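# Find the light check weight and place it on the dish

## Task

Identify which of the four check weights weighs less than the rest, then set that one lying flat on the red dish while the other three stay off it. The balance's pointer is over white when its two pans hold equal loads, and it tilts toward the lighter pan when they differ. All objects other than the weights and the dish must remain upright, and the balance must stay on the piece of furniture it occupies now.

## Robot and tools

ROBOTS. Three identical i2rt Big YAM arms, named arm1, arm2 and arm3. Each has six revolute joints, a two-finger gripper and a camera on its wrist. Calibrated base (base_link) poses in the scene frame: arm1 at x=-0.017 y=+1.211 z=+0.828, quat_wxyz (+0.030, -0.003, -0.002, -1.000); arm2 at x=+0.095 y=-0.011 z=+0.883, quat (+0.025, -0.002, -0.007, +1.000); arm3 at x=-0.083 y=-1.202 z=+0.816, quat (+0.086, +0.005, -0.002, +0.996). Each base faces along its own +x. Reach is roughly 1.0 m from the joint1 axis.

FRAME. One shared scene frame, origin on the floor, +z up, lengths in metres. The printed hand point sits between the finger pads, about 1 cm behind the tips; the fingers point along the hand's +z and open and close along its y. hand_target is where the hand would be at the joint targets currently held; under load the hand may rest short of it. Printed positions drift more at long reach, and a hand commonly ends a centimetre or more away from what was asked.

JOINTS (radians, absolute): joint1_rad -2.879 to 2.879, base yaw, positive is counter-clockwise seen from above, 0 points along the base's +x. joint2_rad 0 to 3.141, shoulder; 0 has the upper arm lying back, increasing lifts it up and forward. joint3_rad 0 to 3.019, elbow; 0 is fully folded, increasing opens it. joint4_rad -1.692 to 1.57, hand pitch, positive tips the fingers up. joint5_rad -1.57 to 1.57, sideways swing, positive to the arm's right. joint6_rad -2.094 to 2.094, roll, positive clockwise viewed from behind the hand. gripper_m 0 to 0.093, fingertip gap in metres. Tolerances counted as done: 0.045, 0.14, 0.09, 0.055, 0.03, 0.035 rad and 0.003 m.

TOOL move. Arguments: arm1, arm2, arm3 (each optional, that robot's share of one action) and cameras. Each arm part may hold: joints, a dictionary of absolute joint targets keyed by the names above; target, a single list of seven numbers [x, y, z, qw, qx, qy, qz], an absolute hand pose in the scene frame (metres, unit quaternion) that the hand approaches along a straight line starting from its current hand_target; speed, that line's top speed, 0.002 to 0.5 m/s (default 0.25), allowed only with target; min_time_s, 0.1 to 8 s, a lower bound on the duration of that arm's joint motions. When target is given, joints may contain only gripper_m. All arms start together; hand lines in one action finish together, paced by the slowest; each lasts 0.5 to 10 s, and no action exceeds 15 s. The controller clips each step to within 100 mm and 20 degrees of the measured hand pose. Paths do not avoid obstacles or other arms, and hands can overshoot speed near full stretch. An arm left out keeps its old targets. cameras takes a list from arm1_cam_wrist, arm2_cam_wrist, arm3_cam_wrist, room_a, room_b, all; [] for none. A move with no action returns full state, all images and the scene number.

RESULTS. A move line reports each commanded robot as done or its worst status. Status words: off_target (stopped short, may still push), time_out (joints keep a nearby target and keep pushing; send the reported position to relax them), not_followed (a safety check refused the joint or pose command, shown as joint command not followed or pose unreachable), limit_stop_at_motor_heat. on_its_own lists motion this call did not command; held at there is a target, not a reading. Robots under as last shown were not commanded and repeat old values. Joint velocities are rad/s (gripper m/s); within noise means still. Joint torques are N m per arm joint, include gravity, carry offsets, and joints 3 and 4 wrap at ±28. The pictures line gives image order; frames may lag state slightly.

GRIPPER. Closed on nothing it reads 0.000 to 0.003. Gripping a hard part at full force it reads a few mm under the part's width (some read up to 2 mm over). Command about 5 mm under the touch reading for a firm grip; release with a value well above the reading.

TOOL wait: seconds 0 to 10, optional cameras; commands nothing. TOOL zoom_image: camera (one name) and region [x0, y0, x1, y1] in pixels of that camera's latest image, origin top-left, at most 504 wide and 504 high. TOOL finished_scene: scene, the current scene's number; irreversible, and the goal must hold without the robots.

CAMERAS. room_a and room_b are fixed in the room; each wrist camera looks at its fingertips. Calibration intrinsics and T_world_to_cam were given for each (672x504 images; wrist cameras fisheye) and may be off by a few millimetres and degrees.

CAUTIONS. If one call is refused or stopped, later calls in the same reply are skipped. Never let two arms press hard on each other, including one gripper closing on another's fingers; the clearance check can act late. Do not drop weights from height, slam into the balance or furniture, topple anything except the weights and dish, or push items off the work area or to the floor. A loose object may occasionally be nudged by an outside push. Pushing against obstacles, holding loads or staying stretched heats motors; at 100 °C the arm goes limp for 30 to 60 s, and MOTOR HOT may or may not warn first. Use the balance: put weights on both pans and read which way the pointer leans.

Each tool is called as name(argument=value, ...), one argument or row to a line, values as JSON.

## Session

move(
)

Scene clock: 0.00 s.
Joint torques (N m): no reading
Heat: arm1: hottest joint2_rad 37 °C; arm2: hottest joint2_rad 31 °C; arm3: hottest joint2_rad 36 °C.
Joint velocities: within noise
arm1.joint_positions: joint1_rad=+0.463 joint2_rad=+0.615 joint3_rad=+1.490 joint4_rad=-1.383 joint5_rad=+0.276 joint6_rad=+0.395 gripper_m=+0.09396
arm1.joint_status: not commanded
arm1.hand: x=-0.2166 y=+1.1519 z=+1.4100 quat_wxyz=(-0.119, -0.855, +0.016, +0.505) (m; scene frame)
arm1.hand_target: x=-0.2135 y=+1.1537 z=+1.4229 quat_wxyz=(-0.125, -0.847, +0.018, +0.516) (m; scene frame)
arm1.hand_status: not commanded
arm2.joint_positions: joint1_rad=+0.482 joint2_rad=+0.585 joint3_rad=+1.357 joint4_rad=-1.462 joint5_rad=+0.226 joint6_rad=+0.023 gripper_m=+0.09396
arm2.joint_status: not commanded
arm2.hand: x=-0.1095 y=-0.0683 z=+1.3892 quat_wxyz=(-0.010, +0.891, +0.138, -0.433) (m; scene frame)
arm2.hand_target: x=-0.1075 y=-0.0675 z=+1.4001 quat_wxyz=(-0.007, +0.885, +0.136, -0.444) (m; scene frame)
arm2.hand_status: not commanded
arm3.joint_positions: joint1_rad=-0.065 joint2_rad=+0.649 joint3_rad=+1.390 joint4_rad=-1.161 joint5_rad=-0.034 joint6_rad=-0.702 gripper_m=+0.09396
arm3.joint_status: not commanded
arm3.hand: x=-0.3410 y=-1.1470 z=+1.3892 quat_wxyz=(-0.236, +0.811, +0.203, -0.495) (m; scene frame)
arm3.hand_target: x=-0.3379 y=-1.1478 z=+1.4005 quat_wxyz=(-0.241, +0.804, +0.201, -0.504) (m; scene frame)
arm3.hand_status: not commanded
pictures: arm1_cam_wrist, arm2_cam_wrist, arm3_cam_wrist, room_a, room_b

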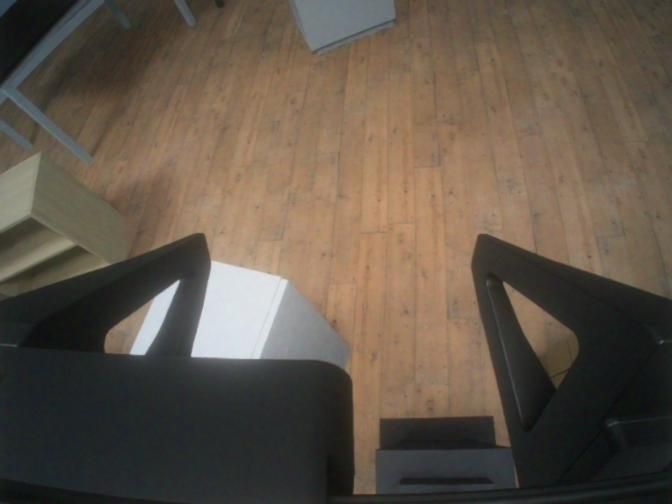

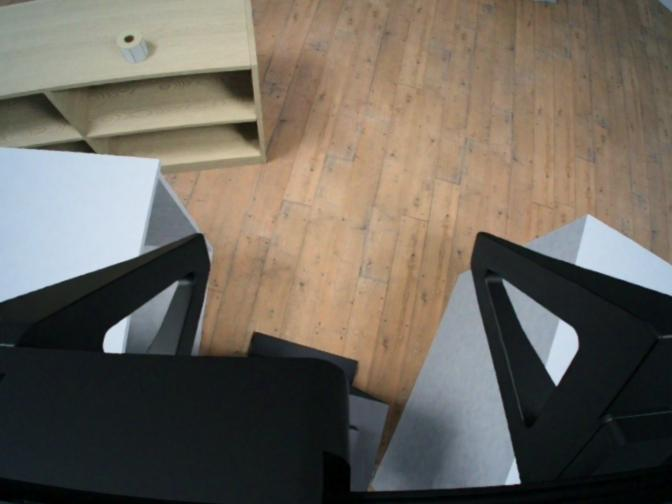

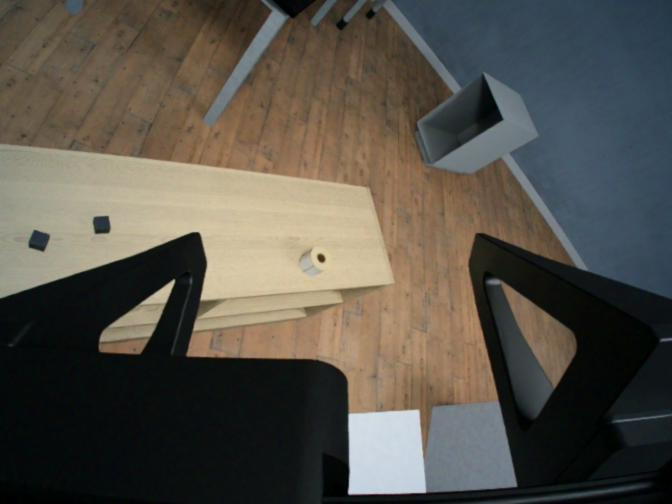

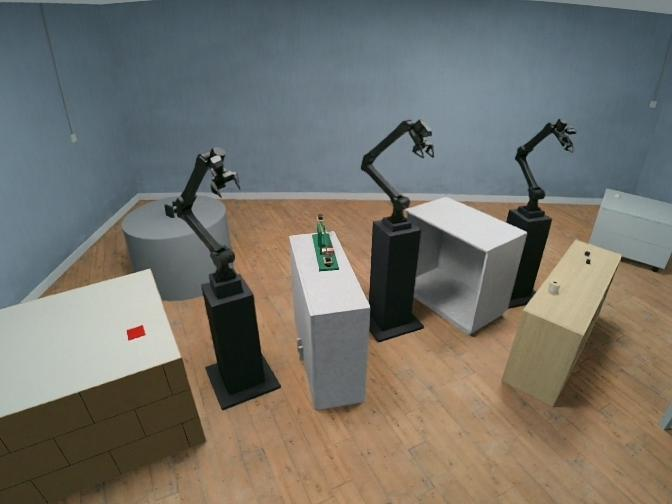

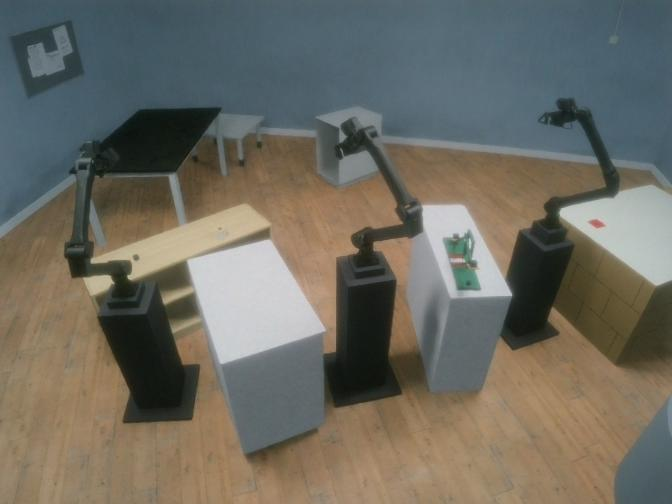

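zoom_image(
  camera="room_a",
  region=[270, 190, 390, 290],
)

zoom_image(
  camera="room_b",
  region=[410, 210, 520, 310],
)

zoom_image(
  camera="room_a",
  region=[500, 220, 640, 320],
)

zoom_image(
  camera="room_b",
  region=[80, 200, 280, 330],
)

zoom_image(
  camera="room_a",
  region=[80, 270, 220, 390],
)

zoom_image(
  camera="arm3_cam_wrist",
  region=[0, 130, 420, 360],
)

Scaled by 4.200 from the camera's 672x504 image, which has a finer 960x720 frame.

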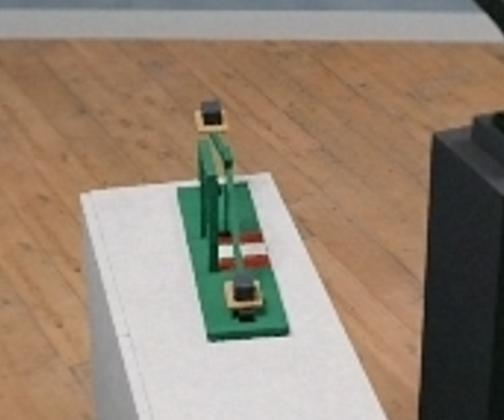

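Scaled by 4.582 from the camera's 672x504 image, which has a finer 960x720 frame.

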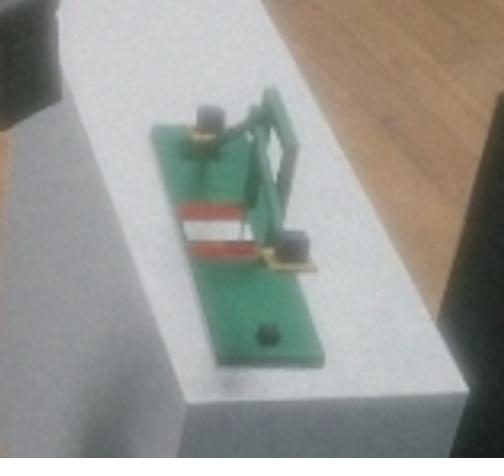

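Scaled by 3.600 from the camera's 672x504 image, which has a finer 960x720 frame.

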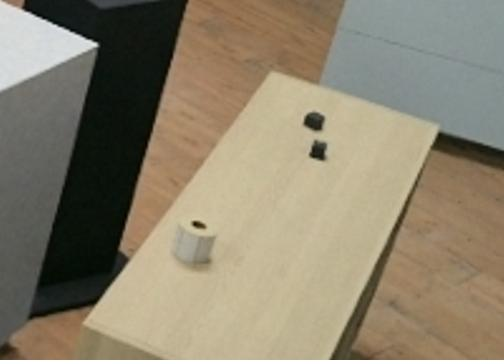

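Scaled by 2.520 from the camera's 672x504 image, which has a finer 960x720 frame.

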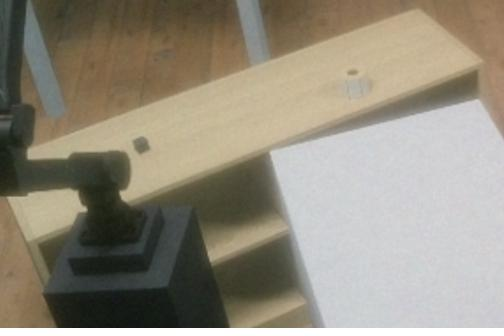

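Scaled by 3.600 from the camera's 672x504 image, which has a finer 960x720 frame.

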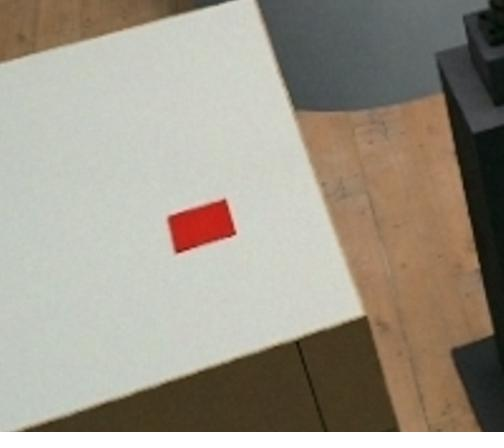

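Scaled by 1.200 from the camera's 672x504 image, which has a finer 960x720 frame.

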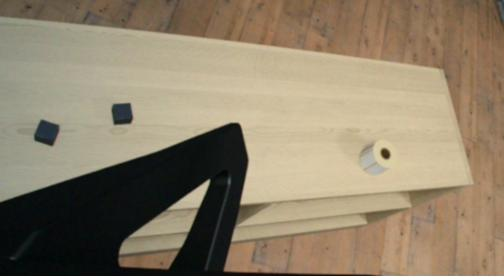

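move(
  arm1={"joints":{"joint1_rad":2.0,"joint2_rad":1.2,"joint3_rad":1.5,"joint4_rad":-1.3,"joint5_rad":0,"joint6_rad":0},"min_time_s":3},
  cameras=["arm1_cam_wrist","room_a"],
)

Scene clock: 7.83 s.
Joint torques (N m): arm1=[0.5 -6.07 11.45 1.85 0.01 -0.23] | arm2=[1.55 2.32 10.92 1.95 0.07 0.11] | arm3=[-1.14 0.44 8.8 2.06 -0.01 0.01]
Heat: arm1: hottest joint2_rad 37 °C; arm2: hottest joint2_rad 31 °C; arm3: hottest joint2_rad 36 °C.
move: arm1 done
Joint velocities: within noise
arm1.joint_positions: joint1_rad=+1.990 joint2_rad=+1.195 joint3_rad=+1.490 joint4_rad=-1.316 joint5_rad=+0.002 joint6_rad=+0.015 gripper_m=+0.09396
arm1.joint_status: all done
arm1.hand: x=+0.1890 y=+0.8219 z=+1.2361 quat_wxyz=(-0.231, -0.504, -0.819, +0.144) (m; scene frame)
arm1.hand_target: x=+0.1957 y=+0.8189 z=+1.2411 quat_wxyz=(-0.240, -0.493, -0.823, +0.149) (m; scene frame)
arm1.hand_status: not commanded
arm2, arm3: as last shown
arm3.hand_target: x=-0.3379 y=-1.1478 z=+1.4005 quat_wxyz=(-0.241, +0.805, +0.201, -0.504) (m; scene frame)
pictures: arm1_cam_wrist, room_a
camera_calibration:
arm1_cam_wrist: T_world_to_cam=[[-0.892742, -0.450537, 0.00532441, 0.532343], [-0.448452, 0.889631, 0.086298, -0.75003], [-0.0436172, 0.0746541, -0.996255, 1.30594], [0, 0, 0, 1]] pos_world=[0.195853, 0.809596, 1.36294]

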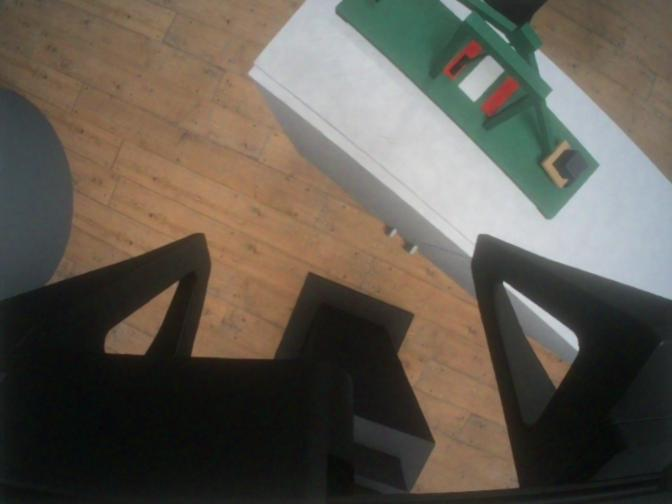

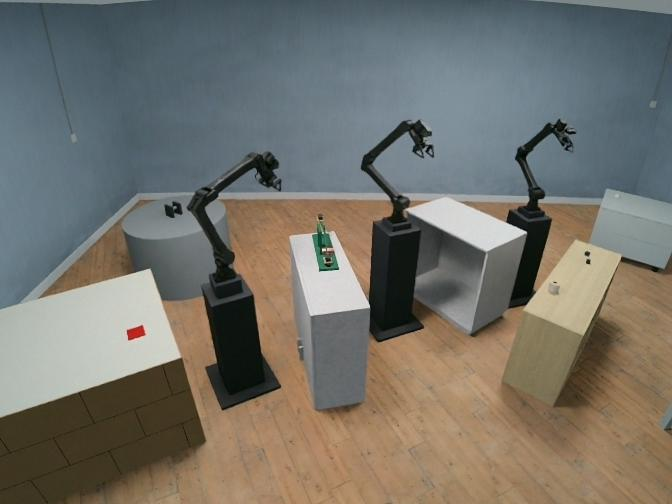

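move(
  arm1={"target":[0.23,0.67,1.22,-0.231,-0.504,-0.819,0.144]},
  cameras=["arm1_cam_wrist"],
)

zoom_image(
  camera="arm1_cam_wrist",
  region=[250, 0, 650, 300],
)

Scene clock: 9.90 s.
Joint torques (N m): arm1=[-1.61 -9.88 15.79 0.85 -0.03 -0.23] | arm2=[1.49 2.2 10.95 1.94 0.08 0.11] | arm3=[-1.14 0.5 8.81 2.09 -0.01 0.01]
Heat: arm1: hottest joint2_rad 37 °C; arm2: hottest joint2_rad 31 °C; arm3: hottest joint2_rad 36 °C.
move: arm1 off_target
Joint velocities: within noise
arm1.joint_positions: joint1_rad=+1.935 joint2_rad=+1.569 joint3_rad=+1.769 joint4_rad=-1.259 joint5_rad=-0.029 joint6_rad=-0.028 gripper_m=+0.09396
arm1.joint_status: not commanded
arm1.hand: x=+0.2310 y=+0.6824 z=+1.1984 quat_wxyz=(-0.217, -0.509, -0.823, +0.132) (m; scene frame)
arm1.hand_target: x=+0.2295 y=+0.6712 z=+1.2198 quat_wxyz=(-0.231, -0.504, -0.819, +0.145) (m; scene frame)
arm1.hand_status: off_target (0.025 m and 2.2 deg from the pose sent, 0.158 m and 0.1 deg at the start)
arm2, arm3: as last shown
pictures: arm1_cam_wrist
camera_calibration:
arm1_cam_wrist: T_world_to_cam=[[-0.894053, -0.447962, 0.000127224, 0.51202], [-0.444513, 0.887206, 0.123586, -0.647848], [-0.0554746, 0.110436, -0.992334, 1.25421], [0, 0, 0, 1]] pos_world=[0.239373, 0.665629, 1.3246]

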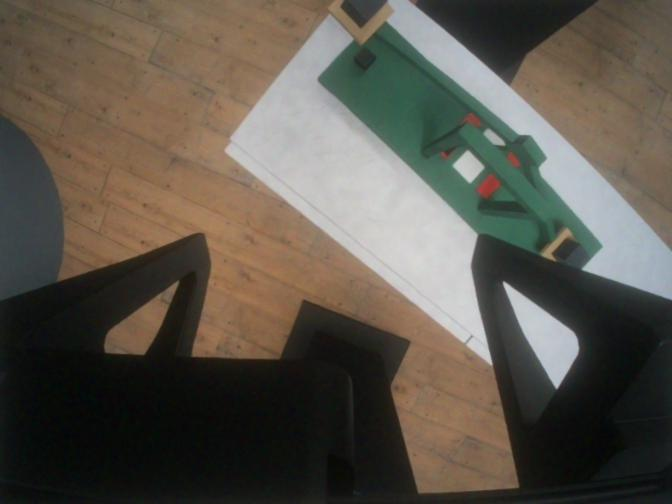

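Scaled by 1.260 from the camera's 672x504 image, which has a finer 960x720 frame.

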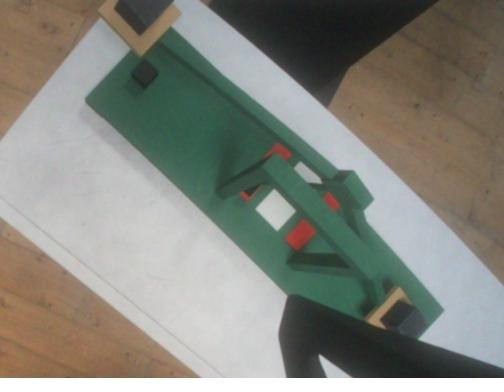

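move(
  arm1={"target":[0.335,0.56,1.09,0.201,0.760,0.5525,-0.2775]},
  cameras=["arm1_cam_wrist","room_a"],
)

zoom_image(
  camera="arm1_cam_wrist",
  region=[150, 60, 520, 340],
)

Scene clock: 14.07 s.
Joint torques (N m): arm1=[0.56 -16.21 15.61 0.77 0.52 0.06] | arm2=[1.44 2.2 11.03 1.92 0.08 0.11] | arm3=[-1.14 0.38 8.85 2.03 -0.01 0.01]
Heat: arm1: hottest joint3_rad 38 °C; arm2: hottest joint2_rad 31 °C; arm3: hottest joint2_rad 36 °C.
move: arm1 off_target
Joint velocities: within noise
arm1.joint_positions: joint1_rad=+2.112 joint2_rad=+2.021 joint3_rad=+2.031 joint4_rad=-1.155 joint5_rad=+0.530 joint6_rad=+0.783 gripper_m=+0.09397
arm1.joint_status: not commanded
arm1.hand: x=+0.3211 y=+0.5672 z=+1.0710 quat_wxyz=(-0.180, -0.759, -0.561, +0.278) (m; scene frame)
arm1.hand_target: x=+0.3344 y=+0.5612 z=+1.0900 quat_wxyz=(-0.202, -0.760, -0.553, +0.277) (m; scene frame)
arm1.hand_status: off_target (0.025 m and 2.7 deg from the pose sent, 0.194 m and 45.8 deg at the start)
arm2, arm3: as last shown
pictures: arm1_cam_wrist, room_a
camera_calibration:
arm1_cam_wrist: T_world_to_cam=[[-0.951351, 0.305154, 0.0425616, 0.0867523], [0.303793, 0.952073, -0.0355939, -0.596476], [-0.0513834, -0.0209324, -0.99846, 1.22536], [0, 0, 0, 1]] pos_world=[0.326701, 0.567066, 1.19855]

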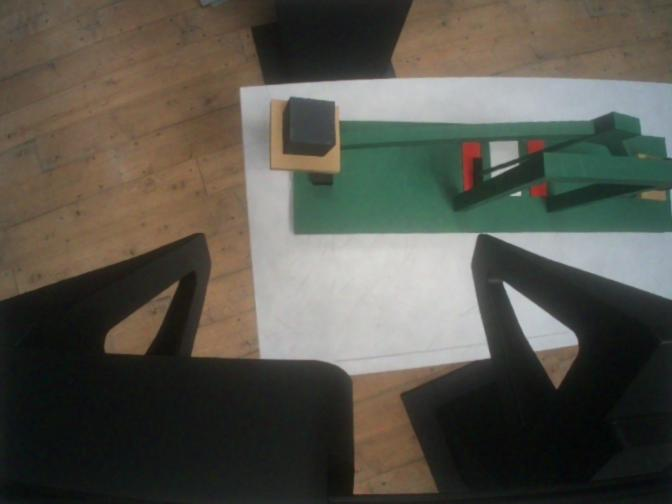

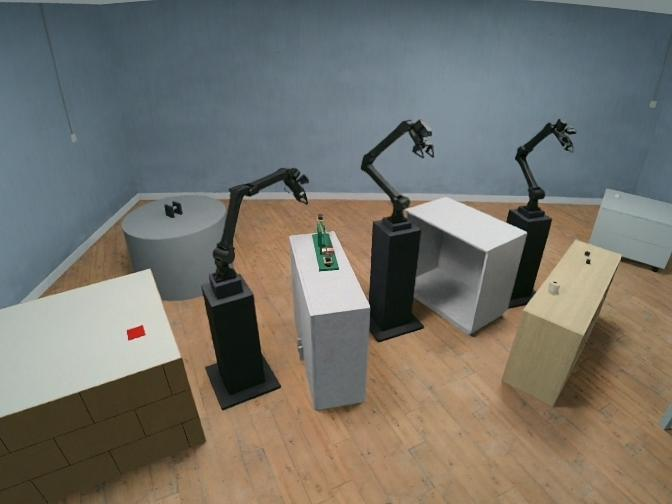

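Scaled by 1.362 from the camera's 672x504 image, which has a finer 960x720 frame.

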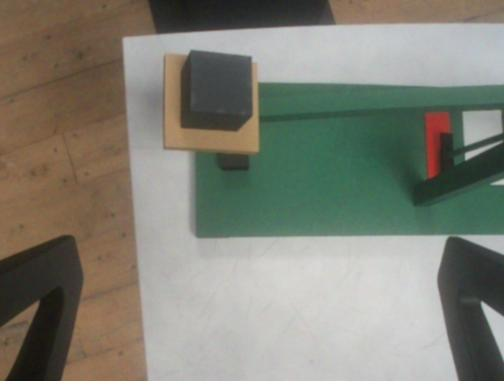

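move(
  arm1={"target":[0.328,0.498,0.991,0.201,0.760,0.5525,-0.2775],"speed":0.15},
  cameras=["arm1_cam_wrist","room_b"],
)

zoom_image(
  camera="room_b",
  region=[420, 200, 540, 300],
)

Scene clock: 16.30 s.
Joint torques (N m): arm1=[-1.14 -18.02 15.5 1.61 0.28 -0.22] | arm2=[1.38 2.32 10.91 1.91 0.07 0.11] | arm3=[-1.08 0.44 8.8 2.07 -0.01 0.01]
Heat: arm1: hottest joint3_rad 39 °C; arm2: hottest joint3_rad 32 °C; arm3: hottest joint2_rad 36 °C.
move: arm1 off_target
Joint velocities: within noise
arm1.joint_positions: joint1_rad=+2.074 joint2_rad=+2.189 joint3_rad=+2.038 joint4_rad=-0.993 joint5_rad=+0.510 joint6_rad=+0.755 gripper_m=+0.09397
arm1.joint_status: not commanded
arm1.hand: x=+0.3221 y=+0.5174 z=+0.9658 quat_wxyz=(-0.172, -0.762, -0.560, +0.274) (m; scene frame)
arm1.hand_target: x=+0.3268 y=+0.4999 z=+0.9914 quat_wxyz=(-0.201, -0.760, -0.552, +0.278) (m; scene frame)
arm1.hand_status: off_target (0.032 m and 3.4 deg from the pose sent, 0.106 m and 2.7 deg at the start)
arm2, arm3: as last shown
pictures: arm1_cam_wrist, room_b
camera_calibration:
arm1_cam_wrist: T_world_to_cam=[[-0.948806, 0.312151, 0.0482557, 0.0975492], [0.311487, 0.95002, -0.0209131, -0.56866], [-0.0523719, -0.00481142, -0.998616, 1.11147], [0, 0, 0, 1]] pos_world=[0.327895, 0.515136, 1.09333]

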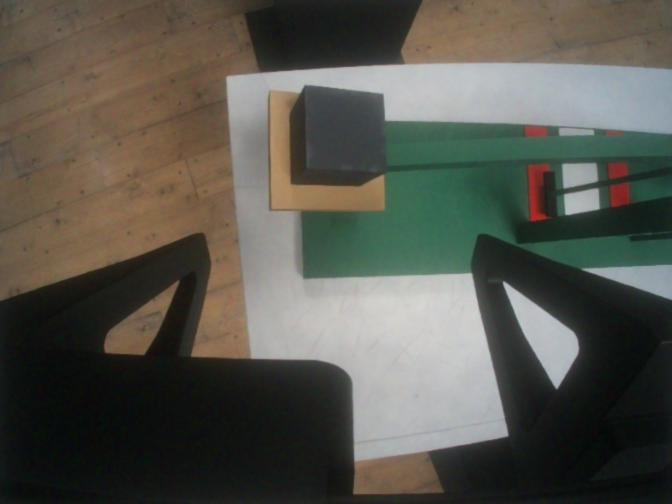

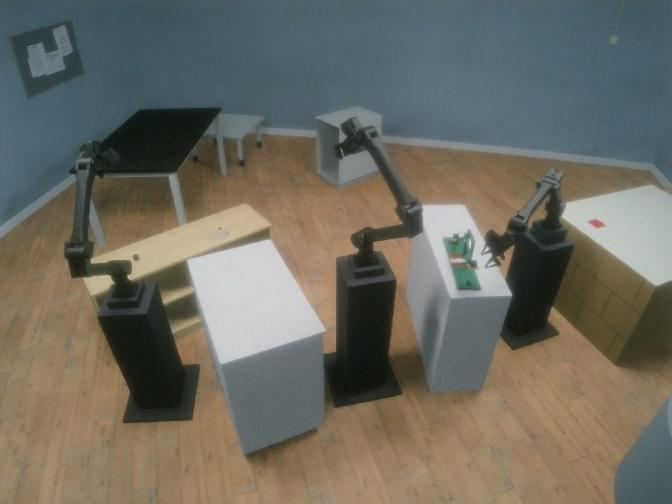

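Scaled by 4.200 from the camera's 672x504 image, which has a finer 960x720 frame.

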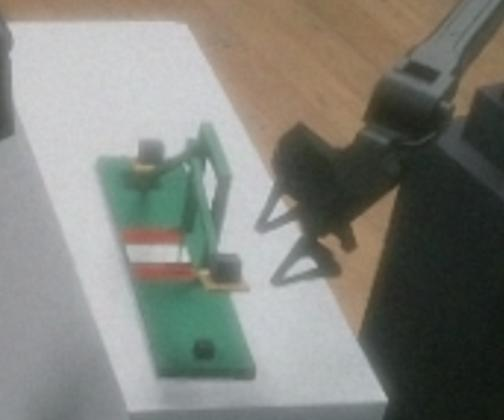

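move(
  arm1={"target":[0.305,0.444,0.936,0.201,0.760,0.5525,-0.2775],"speed":0.1},
  cameras=["arm1_cam_wrist","room_b"],
)

zoom_image(
  camera="room_b",
  region=[420, 200, 540, 300],
)

Scene clock: 18.70 s.
Joint torques (N m): arm1=[-1.61 -17.61 15.17 1.46 0.25 -0.22] | arm2=[1.61 2.2 11 1.91 0.08 0.11] | arm3=[-1.08 0.44 8.79 2.06 -0.01 0.01]
Heat: arm1: hottest joint3_rad 40 °C; arm2: hottest joint3_rad 32 °C; arm3: hottest joint2_rad 36 °C.
move: arm1 off_target
Joint velocities: within noise
arm1.joint_positions: joint1_rad=+2.017 joint2_rad=+2.319 joint3_rad=+2.149 joint4_rad=-0.918 joint5_rad=+0.480 joint6_rad=+0.690 gripper_m=+0.09397
arm1.joint_status: not commanded
arm1.hand: x=+0.3072 y=+0.4630 z=+0.9248 quat_wxyz=(-0.185, -0.760, -0.559, +0.274) (m; scene frame)
arm1.hand_target: x=+0.3043 y=+0.4453 z=+0.9361 quat_wxyz=(-0.201, -0.760, -0.552, +0.278) (m; scene frame)
arm1.hand_status: off_target (0.022 m and 2.0 deg from the pose sent, 0.081 m and 3.4 deg at the start)
arm2, arm3: as last shown
pictures: arm1_cam_wrist, room_b
camera_calibration:
arm1_cam_wrist: T_world_to_cam=[[-0.951838, 0.305341, 0.0277804, 0.125339], [0.304315, 0.951898, -0.0358133, -0.498157], [-0.0373794, -0.0256345, -0.998972, 1.07478], [0, 0, 0, 1]] pos_world=[0.311073, 0.463475, 1.05235]

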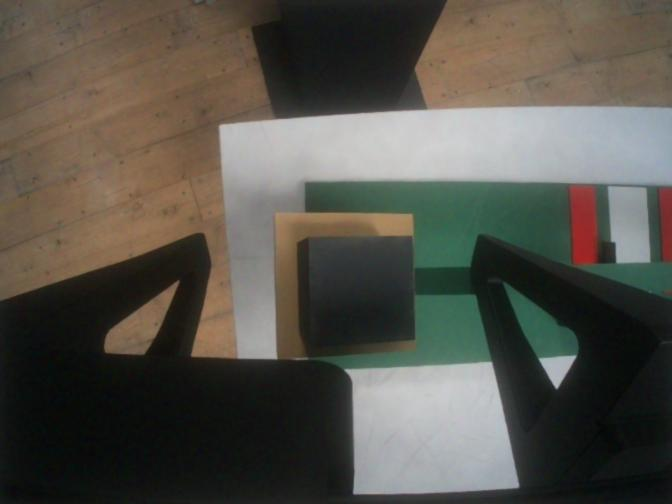

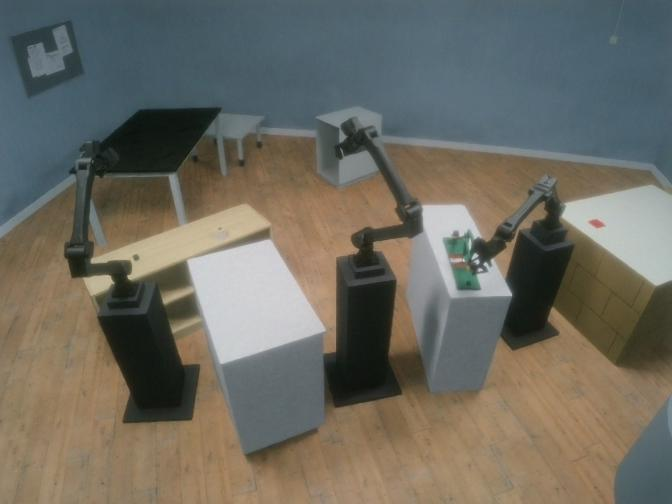

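Scaled by 4.200 from the camera's 672x504 image, which has a finer 960x720 frame.

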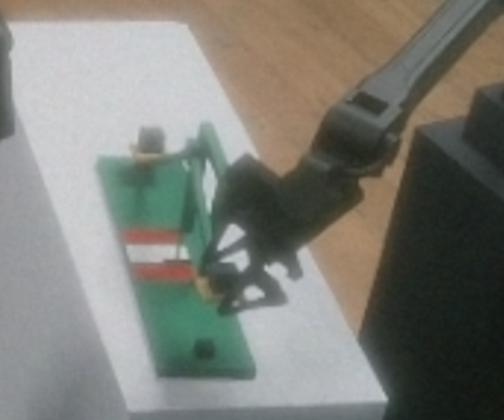

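move(
  arm1={"target":[0.301,0.457,0.922,0.201,0.760,0.5525,-0.2775],"speed":0.08},
  cameras=["arm1_cam_wrist"],
)

Scene clock: 20.57 s.
Joint torques (N m): arm1=[-0.73 -19.9 11 1.63 0.25 -0.18] | arm2=[1.67 2.08 11 1.91 0.07 0.13] | arm3=[-1.03 0.32 8.8 2.09 0 0.01]
Heat: arm1: hottest joint3_rad 41 °C; arm2: hottest joint3_rad 33 °C; arm3: hottest joint2_rad 36 °C.
move: arm1 off_target
Joint velocities: within noise
arm1.joint_positions: joint1_rad=+2.017 joint2_rad=+2.319 joint3_rad=+2.101 joint4_rad=-0.864 joint5_rad=+0.481 joint6_rad=+0.689 gripper_m=+0.09397
arm1.joint_status: not commanded
arm1.hand: x=+0.3056 y=+0.4648 z=+0.9075 quat_wxyz=(-0.188, -0.760, -0.559, +0.275) (m; scene frame)
arm1.hand_target: x=+0.3008 y=+0.4573 z=+0.9219 quat_wxyz=(-0.201, -0.760, -0.552, +0.278) (m; scene frame)
arm1.hand_status: off_target (0.017 m and 1.7 deg from the pose sent, 0.009 m and 2.0 deg at the start)
arm2, arm3: as last shown
pictures: arm1_cam_wrist
camera_calibration:
arm1_cam_wrist: T_world_to_cam=[[-0.951942, 0.305294, 0.0245191, 0.126701], [0.304192, 0.951752, -0.0404406, -0.495596], [-0.0356824, -0.0310386, -0.998881, 1.05939], [0, 0, 0, 1]] pos_world=[0.30917, 0.465886, 1.03505]

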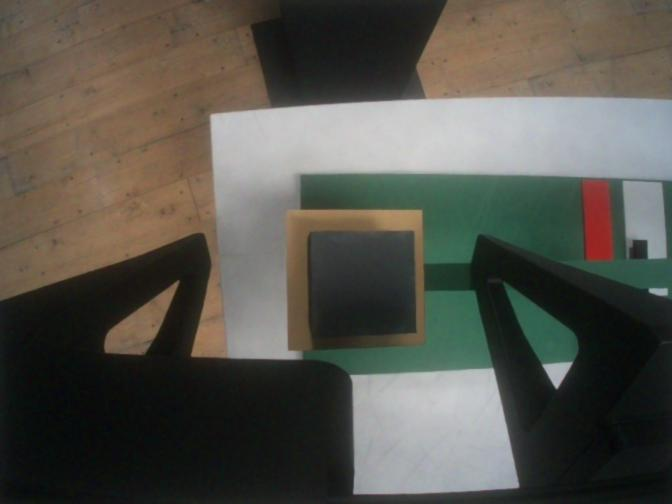

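move(
  arm1={"target":[0.294,0.467,0.930,0.201,0.760,0.5525,-0.2775],"speed":0.08},
  cameras=["arm1_cam_wrist"],
)

Scene clock: 22.63 s.
Joint torques (N m): arm1=[-1.67 -21.42 10.36 1.5 0.34 -0.18] | arm2=[1.67 1.96 11.02 1.94 0.09 0.11] | arm3=[-1.14 0.32 8.81 2.06 -0.01 0.02]
Heat: arm1: hottest joint3_rad 41 °C; arm2: hottest joint3_rad 33 °C; arm3: hottest joint2_rad 36 °C.
move: arm1 off_target
Joint velocities: within noise
arm1.joint_positions: joint1_rad=+2.017 joint2_rad=+2.291 joint3_rad=+2.045 joint4_rad=-0.844 joint5_rad=+0.479 joint6_rad=+0.689 gripper_m=+0.09397
arm1.joint_status: not commanded
arm1.hand: x=+0.3004 y=+0.4743 z=+0.9041 quat_wxyz=(-0.184, -0.760, -0.560, +0.274) (m; scene frame)
arm1.hand_target: x=+0.2938 y=+0.4672 z=+0.9298 quat_wxyz=(-0.201, -0.760, -0.552, +0.278) (m; scene frame)
arm1.hand_status: off_target (0.028 m and 2.2 deg from the pose sent, 0.025 m and 1.7 deg at the start)
arm2, arm3: as last shown
pictures: arm1_cam_wrist
camera_calibration:
arm1_cam_wrist: T_world_to_cam=[[-0.951973, 0.304651, 0.0305665, 0.113804], [0.30365, 0.952198, -0.0334195, -0.50967], [-0.0392867, -0.022533, -0.998974, 1.05324], [0, 0, 0, 1]] pos_world=[0.304478, 0.474369, 1.03165]

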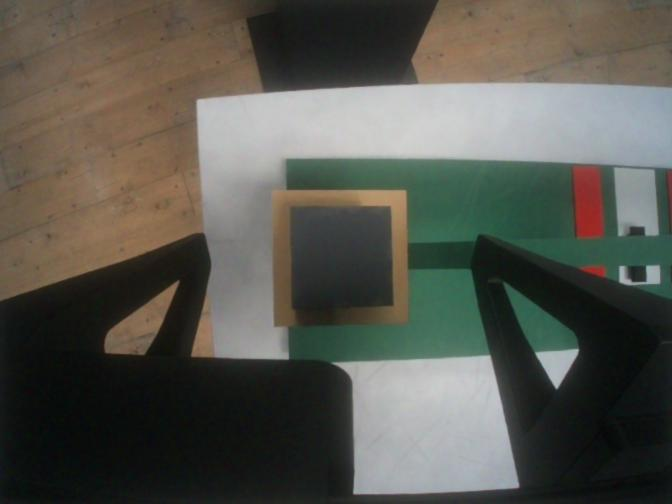

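move(
  arm1={"target":[0.294,0.469,0.948,0.201,0.760,0.5525,-0.2775],"speed":0.08},
  cameras=["arm1_cam_wrist"],
)

Scene clock: 23.90 s.
Joint torques (N m): arm1=[-1.61 -21.3 11.95 0.64 0.32 -0.2] | arm2=[1.79 2.14 10.96 1.94 0.08 0.11] | arm3=[-0.97 0.5 8.8 2.09 0 0.01]
Heat: arm1: hottest joint3_rad 41 °C; arm2: hottest joint3_rad 33 °C; arm3: hottest joint2_rad 36 °C.
move: arm1 off_target
Joint velocities: within noise
arm1.joint_positions: joint1_rad=+2.017 joint2_rad=+2.274 joint3_rad=+2.045 joint4_rad=-0.858 joint5_rad=+0.479 joint6_rad=+0.689 gripper_m=+0.09397
arm1.joint_status: not commanded
arm1.hand: x=+0.2996 y=+0.4761 z=+0.9163 quat_wxyz=(-0.185, -0.760, -0.560, +0.274) (m; scene frame)
arm1.hand_target: x=+0.2937 y=+0.4694 z=+0.9478 quat_wxyz=(-0.201, -0.760, -0.552, +0.278) (m; scene frame)
arm1.hand_status: off_target (0.033 m and 2.0 deg from the pose sent, 0.045 m and 2.2 deg at the start)
arm2.joint_positions: joint1_rad=+0.482 joint2_rad=+0.585 joint3_rad=+1.357 joint4_rad=-1.462 joint5_rad=+0.226 joint6_rad=+0.023 gripper_m=+0.09396
arm2.joint_status: not commanded
arm2.hand: x=-0.1095 y=-0.0683 z=+1.3892 quat_wxyz=(-0.010, +0.891, +0.138, -0.433) (m; scene frame)
arm2.hand_target: x=-0.1075 y=-0.0675 z=+1.4001 quat_wxyz=(-0.007, +0.885, +0.136, -0.444) (m; scene frame)
arm2.hand_status: not commanded
arm3.joint_positions: joint1_rad=-0.065 joint2_rad=+0.649 joint3_rad=+1.390 joint4_rad=-1.161 joint5_rad=-0.034 joint6_rad=-0.702 gripper_m=+0.09396
arm3.joint_status: not commanded
arm3.hand: x=-0.3410 y=-1.1470 z=+1.3892 quat_wxyz=(-0.236, +0.811, +0.203, -0.495) (m; scene frame)
arm3.hand_target: x=-0.3379 y=-1.1478 z=+1.4005 quat_wxyz=(-0.241, +0.805, +0.201, -0.504) (m; scene frame)
arm3.hand_status: not commanded
pictures: arm1_cam_wrist
camera_calibration:
arm1_cam_wrist: T_world_to_cam=[[-0.95206, 0.304653, 0.0277238, 0.114826], [0.303618, 0.95211, -0.036083, -0.508132], [-0.0373889, -0.0259358, -0.998964, 1.06647], [0, 0, 0, 1]] pos_world=[0.303474, 0.476476, 1.04385]

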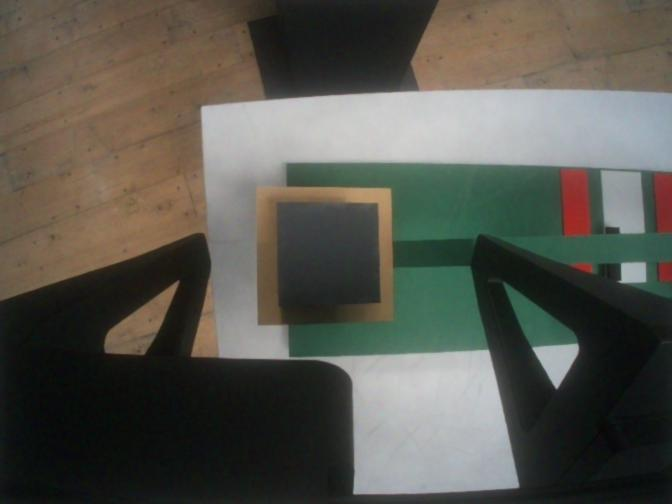

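move(
  arm1={"target":[0.292,0.470,0.956,0.201,0.760,0.5525,-0.2775],"speed":0.08,"joints":{"gripper_m":0.042}},
  cameras=["arm1_cam_wrist"],
)

Scene clock: 25.03 s.
Joint torques (N m): arm1=[-2.08 -21.83 12.19 -0.2 0.99 -0.21] | arm2=[1.49 2.26 10.97 1.92 0.08 0.1] | arm3=[-1.2 0.44 8.83 2.04 -0.02 0.01]
Heat: arm1: hottest joint3_rad 41 °C; arm2: hottest joint3_rad 33 °C; arm3: hottest joint2_rad 36 °C.
move: arm1 off_target
Joint velocities: within noise
arm1.joint_positions: joint1_rad=+2.020 joint2_rad=+2.274 joint3_rad=+2.045 joint4_rad=-0.847 joint5_rad=+0.460 joint6_rad=+0.690 gripper_m=+0.04218
arm1.joint_status: all done
arm1.hand: x=+0.3063 y=+0.4760 z=+0.9161 quat_wxyz=(-0.194, -0.759, -0.562, +0.265) (m; scene frame)
arm1.hand_target: x=+0.2920 y=+0.4701 z=+0.9553 quat_wxyz=(-0.201, -0.760, -0.552, +0.278) (m; scene frame)
arm1.hand_status: off_target (0.043 m and 2.0 deg from the pose sent, 0.041 m and 2.0 deg at the start)
arm2, arm3: as last shown
pictures: arm1_cam_wrist
camera_calibration:
arm1_cam_wrist: T_world_to_cam=[[-0.956168, 0.292728, 0.00725173, 0.146863], [0.292378, 0.955795, -0.0311498, -0.512985], [-0.0160496, -0.0276642, -0.999488, 1.06124], [0, 0, 0, 1]] pos_world=[0.307443, 0.476676, 1.04365]

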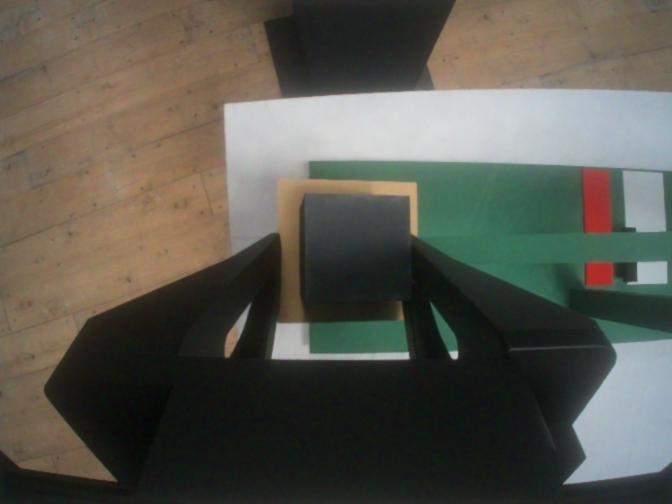

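move(
  arm1={"joints":{"gripper_m":0.028}},
  cameras=["arm1_cam_wrist"],
)

Scene clock: 25.87 s.
Joint torques (N m): arm1=[-1.67 -21.25 12.27 0.75 0.47 -0.21] | arm2=[1.49 2.02 10.97 1.92 0.08 0.11] | arm3=[-1.2 0.5 8.81 2.07 0 0.01]
Heat: arm1: hottest joint3_rad 41 °C; arm2: hottest joint3_rad 33 °C; arm3: hottest joint2_rad 36 °C.
move: arm1 off_target
Joint velocities: within noise
arm1.joint_positions: joint1_rad=+2.016 joint2_rad=+2.269 joint3_rad=+2.045 joint4_rad=-0.870 joint5_rad=+0.474 joint6_rad=+0.690 gripper_m=+0.03121
arm1.joint_status: gripper_m off_target (ended at +0.03124, target +0.02800)
arm1.hand: x=+0.2990 y=+0.4781 z=+0.9185 quat_wxyz=(-0.183, -0.760, -0.561, +0.271) (m; scene frame)
arm1.hand_target: x=+0.2921 y=+0.4702 z=+0.9553 quat_wxyz=(-0.201, -0.760, -0.552, +0.278) (m; scene frame)
arm1.hand_status: not commanded
arm2, arm3: as last shown
pictures: arm1_cam_wrist
camera_calibration:
arm1_cam_wrist: T_world_to_cam=[[-0.952537, 0.302991, 0.0294919, 0.112888], [0.302213, 0.952827, -0.0280829, -0.517062], [-0.0366095, -0.0178372, -0.99917, 1.06478], [0, 0, 0, 1]] pos_world=[0.302774, 0.477459, 1.04604]

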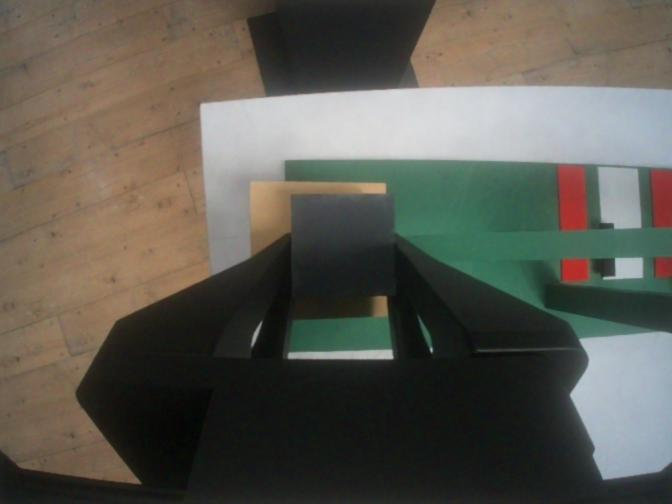

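Gripped. Lift straight up.

move(
  arm1={"target":[0.300,0.480,1.06,0.201,0.760,0.5525,-0.2775],"speed":0.12},
  cameras=["arm1_cam_wrist","room_b"],
)

zoom_image(
  camera="room_b",
  region=[420, 160, 640, 300],
)

Scene clock: 27.77 s.
Joint torques (N m): arm1=[-0.38 -21.13 16.42 0.95 0.55 -0.04] | arm2=[1.32 2.08 10.97 1.94 0.08 0.12] | arm3=[-1.14 0.5 8.81 2.1 -0.01 0.02]
Heat: arm1: hottest joint3_rad 42 °C; arm2: hottest joint3_rad 34 °C; arm3: hottest joint2_rad 36 °C.
move: arm1 off_target
Joint velocities: within noise
arm1.joint_positions: joint1_rad=+2.016 joint2_rad=+2.222 joint3_rad=+2.188 joint4_rad=-1.121 joint5_rad=+0.480 joint6_rad=+0.690 gripper_m=+0.03120
arm1.joint_status: not commanded
arm1.hand: x=+0.2915 y=+0.4913 z=+0.9982 quat_wxyz=(-0.154, -0.761, -0.570, +0.270) (m; scene frame)
arm1.hand_target: x=+0.2982 y=+0.4836 z=+1.0598 quat_wxyz=(-0.201, -0.760, -0.552, +0.277) (m; scene frame)
arm1.hand_status: off_target (0.063 m and 5.8 deg from the pose sent, 0.142 m and 2.4 deg at the start)
arm2, arm3: as last shown
pictures: arm1_cam_wrist, room_b
camera_calibration:
arm1_cam_wrist: T_world_to_cam=[[-0.949916, 0.302913, 0.076839, 0.0513701], [0.304527, 0.952452, 0.00996263, -0.563665], [-0.0701676, 0.0328632, -0.996994, 1.12712], [0, 0, 0, 1]] pos_world=[0.299536, 0.484262, 1.1254]

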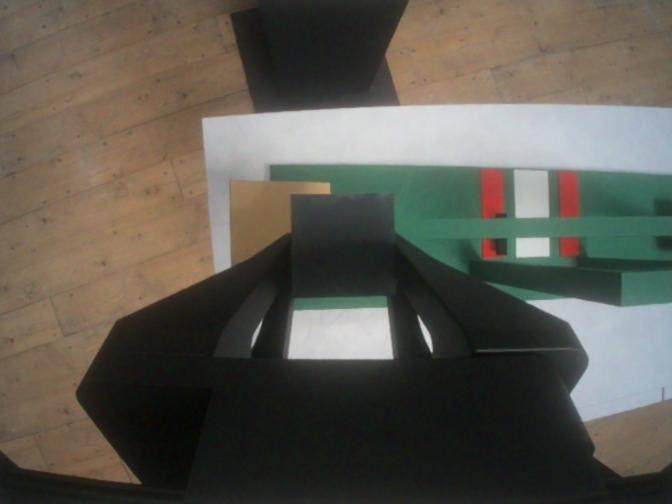

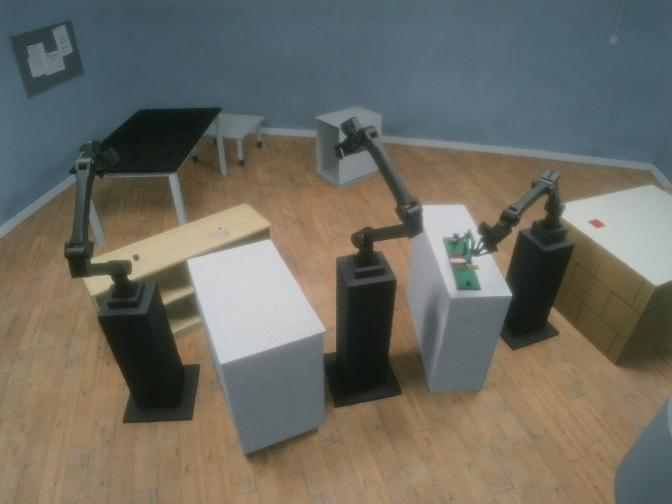

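Scaled by 2.291 from the camera's 672x504 image, which has a finer 960x720 frame.

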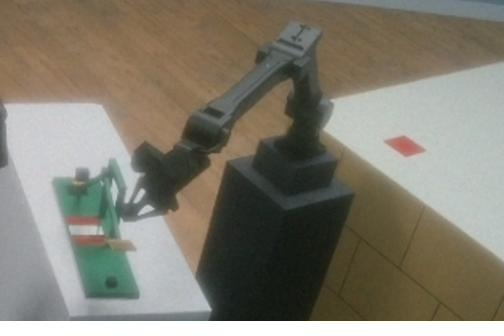

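move(
  arm1={"joints":{"joint2_rad":1.35,"joint3_rad":1.75,"joint4_rad":-1.3},"min_time_s":1.5},
)

move(
  arm1={"joints":{"joint1_rad":-1.41,"joint2_rad":1.2,"joint3_rad":1.6,"joint4_rad":-1.3,"joint5_rad":0,"joint6_rad":0},"min_time_s":3.5},
  cameras=["arm1_cam_wrist","room_a"],
)

zoom_image(
  camera="arm1_cam_wrist",
  region=[150, 0, 560, 300],
)

Scene clock: 30.60 s.
Joint torques (N m): arm1=[-0.56 -9.05 11.67 1.32 0.42 -0.09] | arm2=[1.38 1.96 10.96 1.95 0.08 0.11] | arm3=[-1.14 0.32 8.79 2.07 0 0.01]
Heat: arm1: hottest joint3_rad 42 °C; arm2: hottest joint3_rad 34 °C; arm3: hottest joint2_rad 36 °C.
move: arm1 done
Joint velocities: within noise
arm1.joint_positions: joint1_rad=+2.016 joint2_rad=+1.351 joint3_rad=+1.733 joint4_rad=-1.297 joint5_rad=+0.481 joint6_rad=+0.690 gripper_m=+0.03120
arm1.joint_status: all done
arm1.hand: x=+0.1575 y=+0.7379 z=+1.3058 quat_wxyz=(-0.265, -0.754, -0.529, +0.284) (m; scene frame)
arm1.hand_target: x=+0.1584 y=+0.7385 z=+1.3144 quat_wxyz=(-0.273, -0.754, -0.525, +0.285) (m; scene frame)
arm1.hand_status: not commanded
arm2, arm3: as last shown
pictures: none

Scene clock: 34.77 s.
Joint torques (N m): arm1=[-0.62 -8.88 11.59 1.06 -0.02 -0.21] | arm2=[1.55 2.26 10.93 1.92 0.08 0.12] | arm3=[-1.03 0.44 8.79 2.1 -0.01 0.01]
Heat: arm1: hottest joint3_rad 43 °C; arm2: hottest joint3_rad 35 °C; arm3: hottest joint2_rad 36 °C.
move: arm1 done
Joint velocities: within noise
arm1.joint_positions: joint1_rad=-1.401 joint2_rad=+1.225 joint3_rad=+1.586 joint4_rad=-1.297 joint5_rad=+0.003 joint6_rad=+0.015 gripper_m=+0.03120
arm1.joint_status: all done
arm1.hand: x=-0.1186 y=+1.6634 z=+1.2719 quat_wxyz=(+0.189, -0.740, +0.597, +0.246) (m; scene frame)
arm1.hand_target: x=-0.1129 y=+1.6566 z=+1.2892 quat_wxyz=(+0.202, -0.737, +0.591, +0.258) (m; scene frame)
arm1.hand_status: not commanded
arm2, arm3: as last shown
pictures: arm1_cam_wrist, room_a
camera_calibration:
arm1_cam_wrist: T_world_to_cam=[[0.976306, 0.216108, -0.0111247, -0.229511], [0.21618, -0.976336, 0.00581513, 1.6453], [-0.00960477, -0.00808229, -0.999921, 1.41165], [0, 0, 0, 1]] pos_world=[-0.11805, 1.66737, 1.39942]

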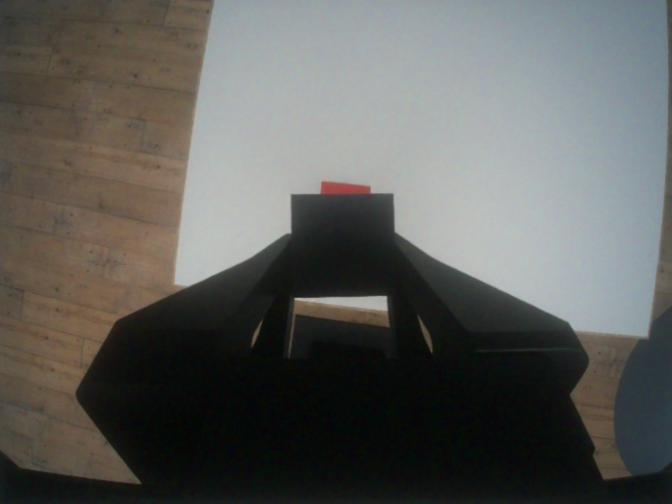

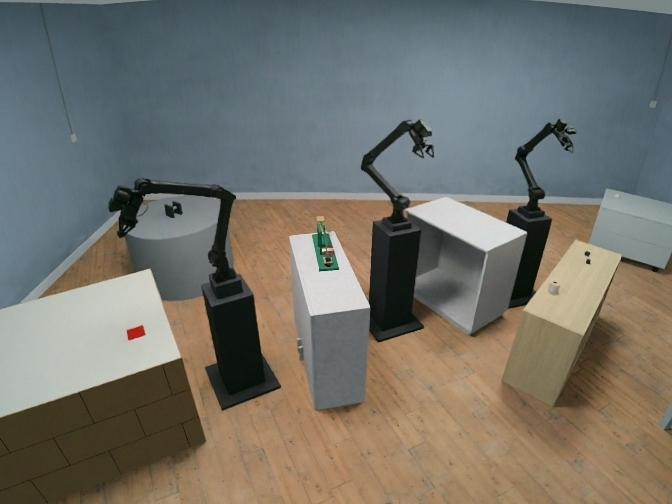

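Scaled by 1.229 from the camera's 672x504 image, which has a finer 960x720 frame.

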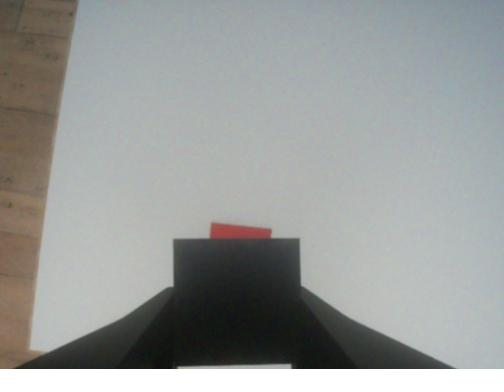

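move(
  arm1={"target":[-0.09,1.60,0.92,0.2202,-0.7186,0.606,0.2616],"speed":0.25},
  cameras=["arm1_cam_wrist"],
)

zoom_image(
  camera="arm1_cam_wrist",
  region=[200, 0, 500, 220],
)

Scene clock: 37.93 s.
Joint torques (N m): arm1=[-1.44 -3.66 10.55 2.19 0.14 -0.05] | arm2=[1.61 2.2 10.95 1.94 0.07 0.11] | arm3=[-1.14 0.56 8.79 2.07 -0.01 0.01]
Heat: arm1: hottest joint3_rad 43 °C; arm2: hottest joint3_rad 35 °C; arm3: hottest joint2_rad 36 °C.
move: arm1 off_target
Joint velocities: within noise
arm1.joint_positions: joint1_rad=-1.417 joint2_rad=+1.124 joint3_rad=+0.501 joint4_rad=-0.280 joint5_rad=+0.022 joint6_rad=+0.014 gripper_m=+0.03120
arm1.joint_status: not commanded
arm1.hand: x=-0.0936 y=+1.5873 z=+0.9109 quat_wxyz=(+0.208, -0.729, +0.602, +0.251) (m; scene frame)
arm1.hand_target: x=-0.0899 y=+1.5994 z=+0.9202 quat_wxyz=(+0.220, -0.718, +0.606, +0.261) (m; scene frame)
arm1.hand_status: off_target (0.016 m and 2.2 deg from the pose sent, 0.359 m and 4.8 deg at the start)
arm2, arm3: as last shown
pictures: arm1_cam_wrist
camera_calibration:
arm1_cam_wrist: T_world_to_cam=[[0.982066, 0.188484, 0.00437166, -0.211253], [0.188533, -0.981694, -0.0270432, 1.60348], [-0.000805581, 0.0273824, -0.999625, 0.994532], [0, 0, 0, 1]] pos_world=[-0.0940427, 1.58671, 1.03845]

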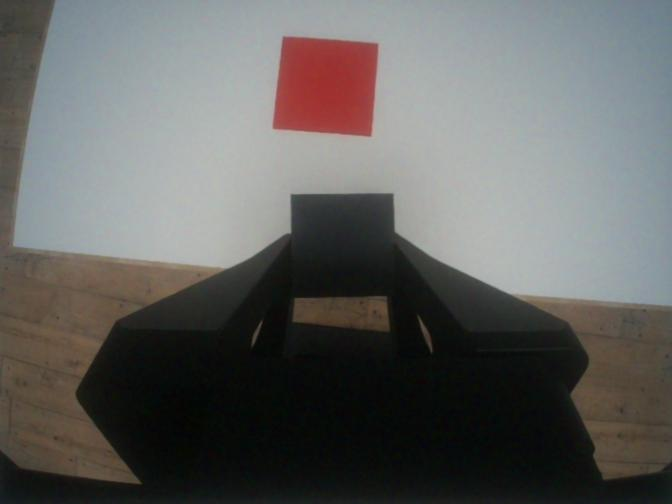

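Scaled by 1.680 from the camera's 672x504 image, which has a finer 960x720 frame.

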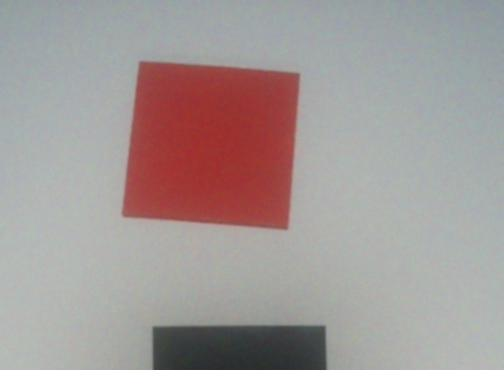

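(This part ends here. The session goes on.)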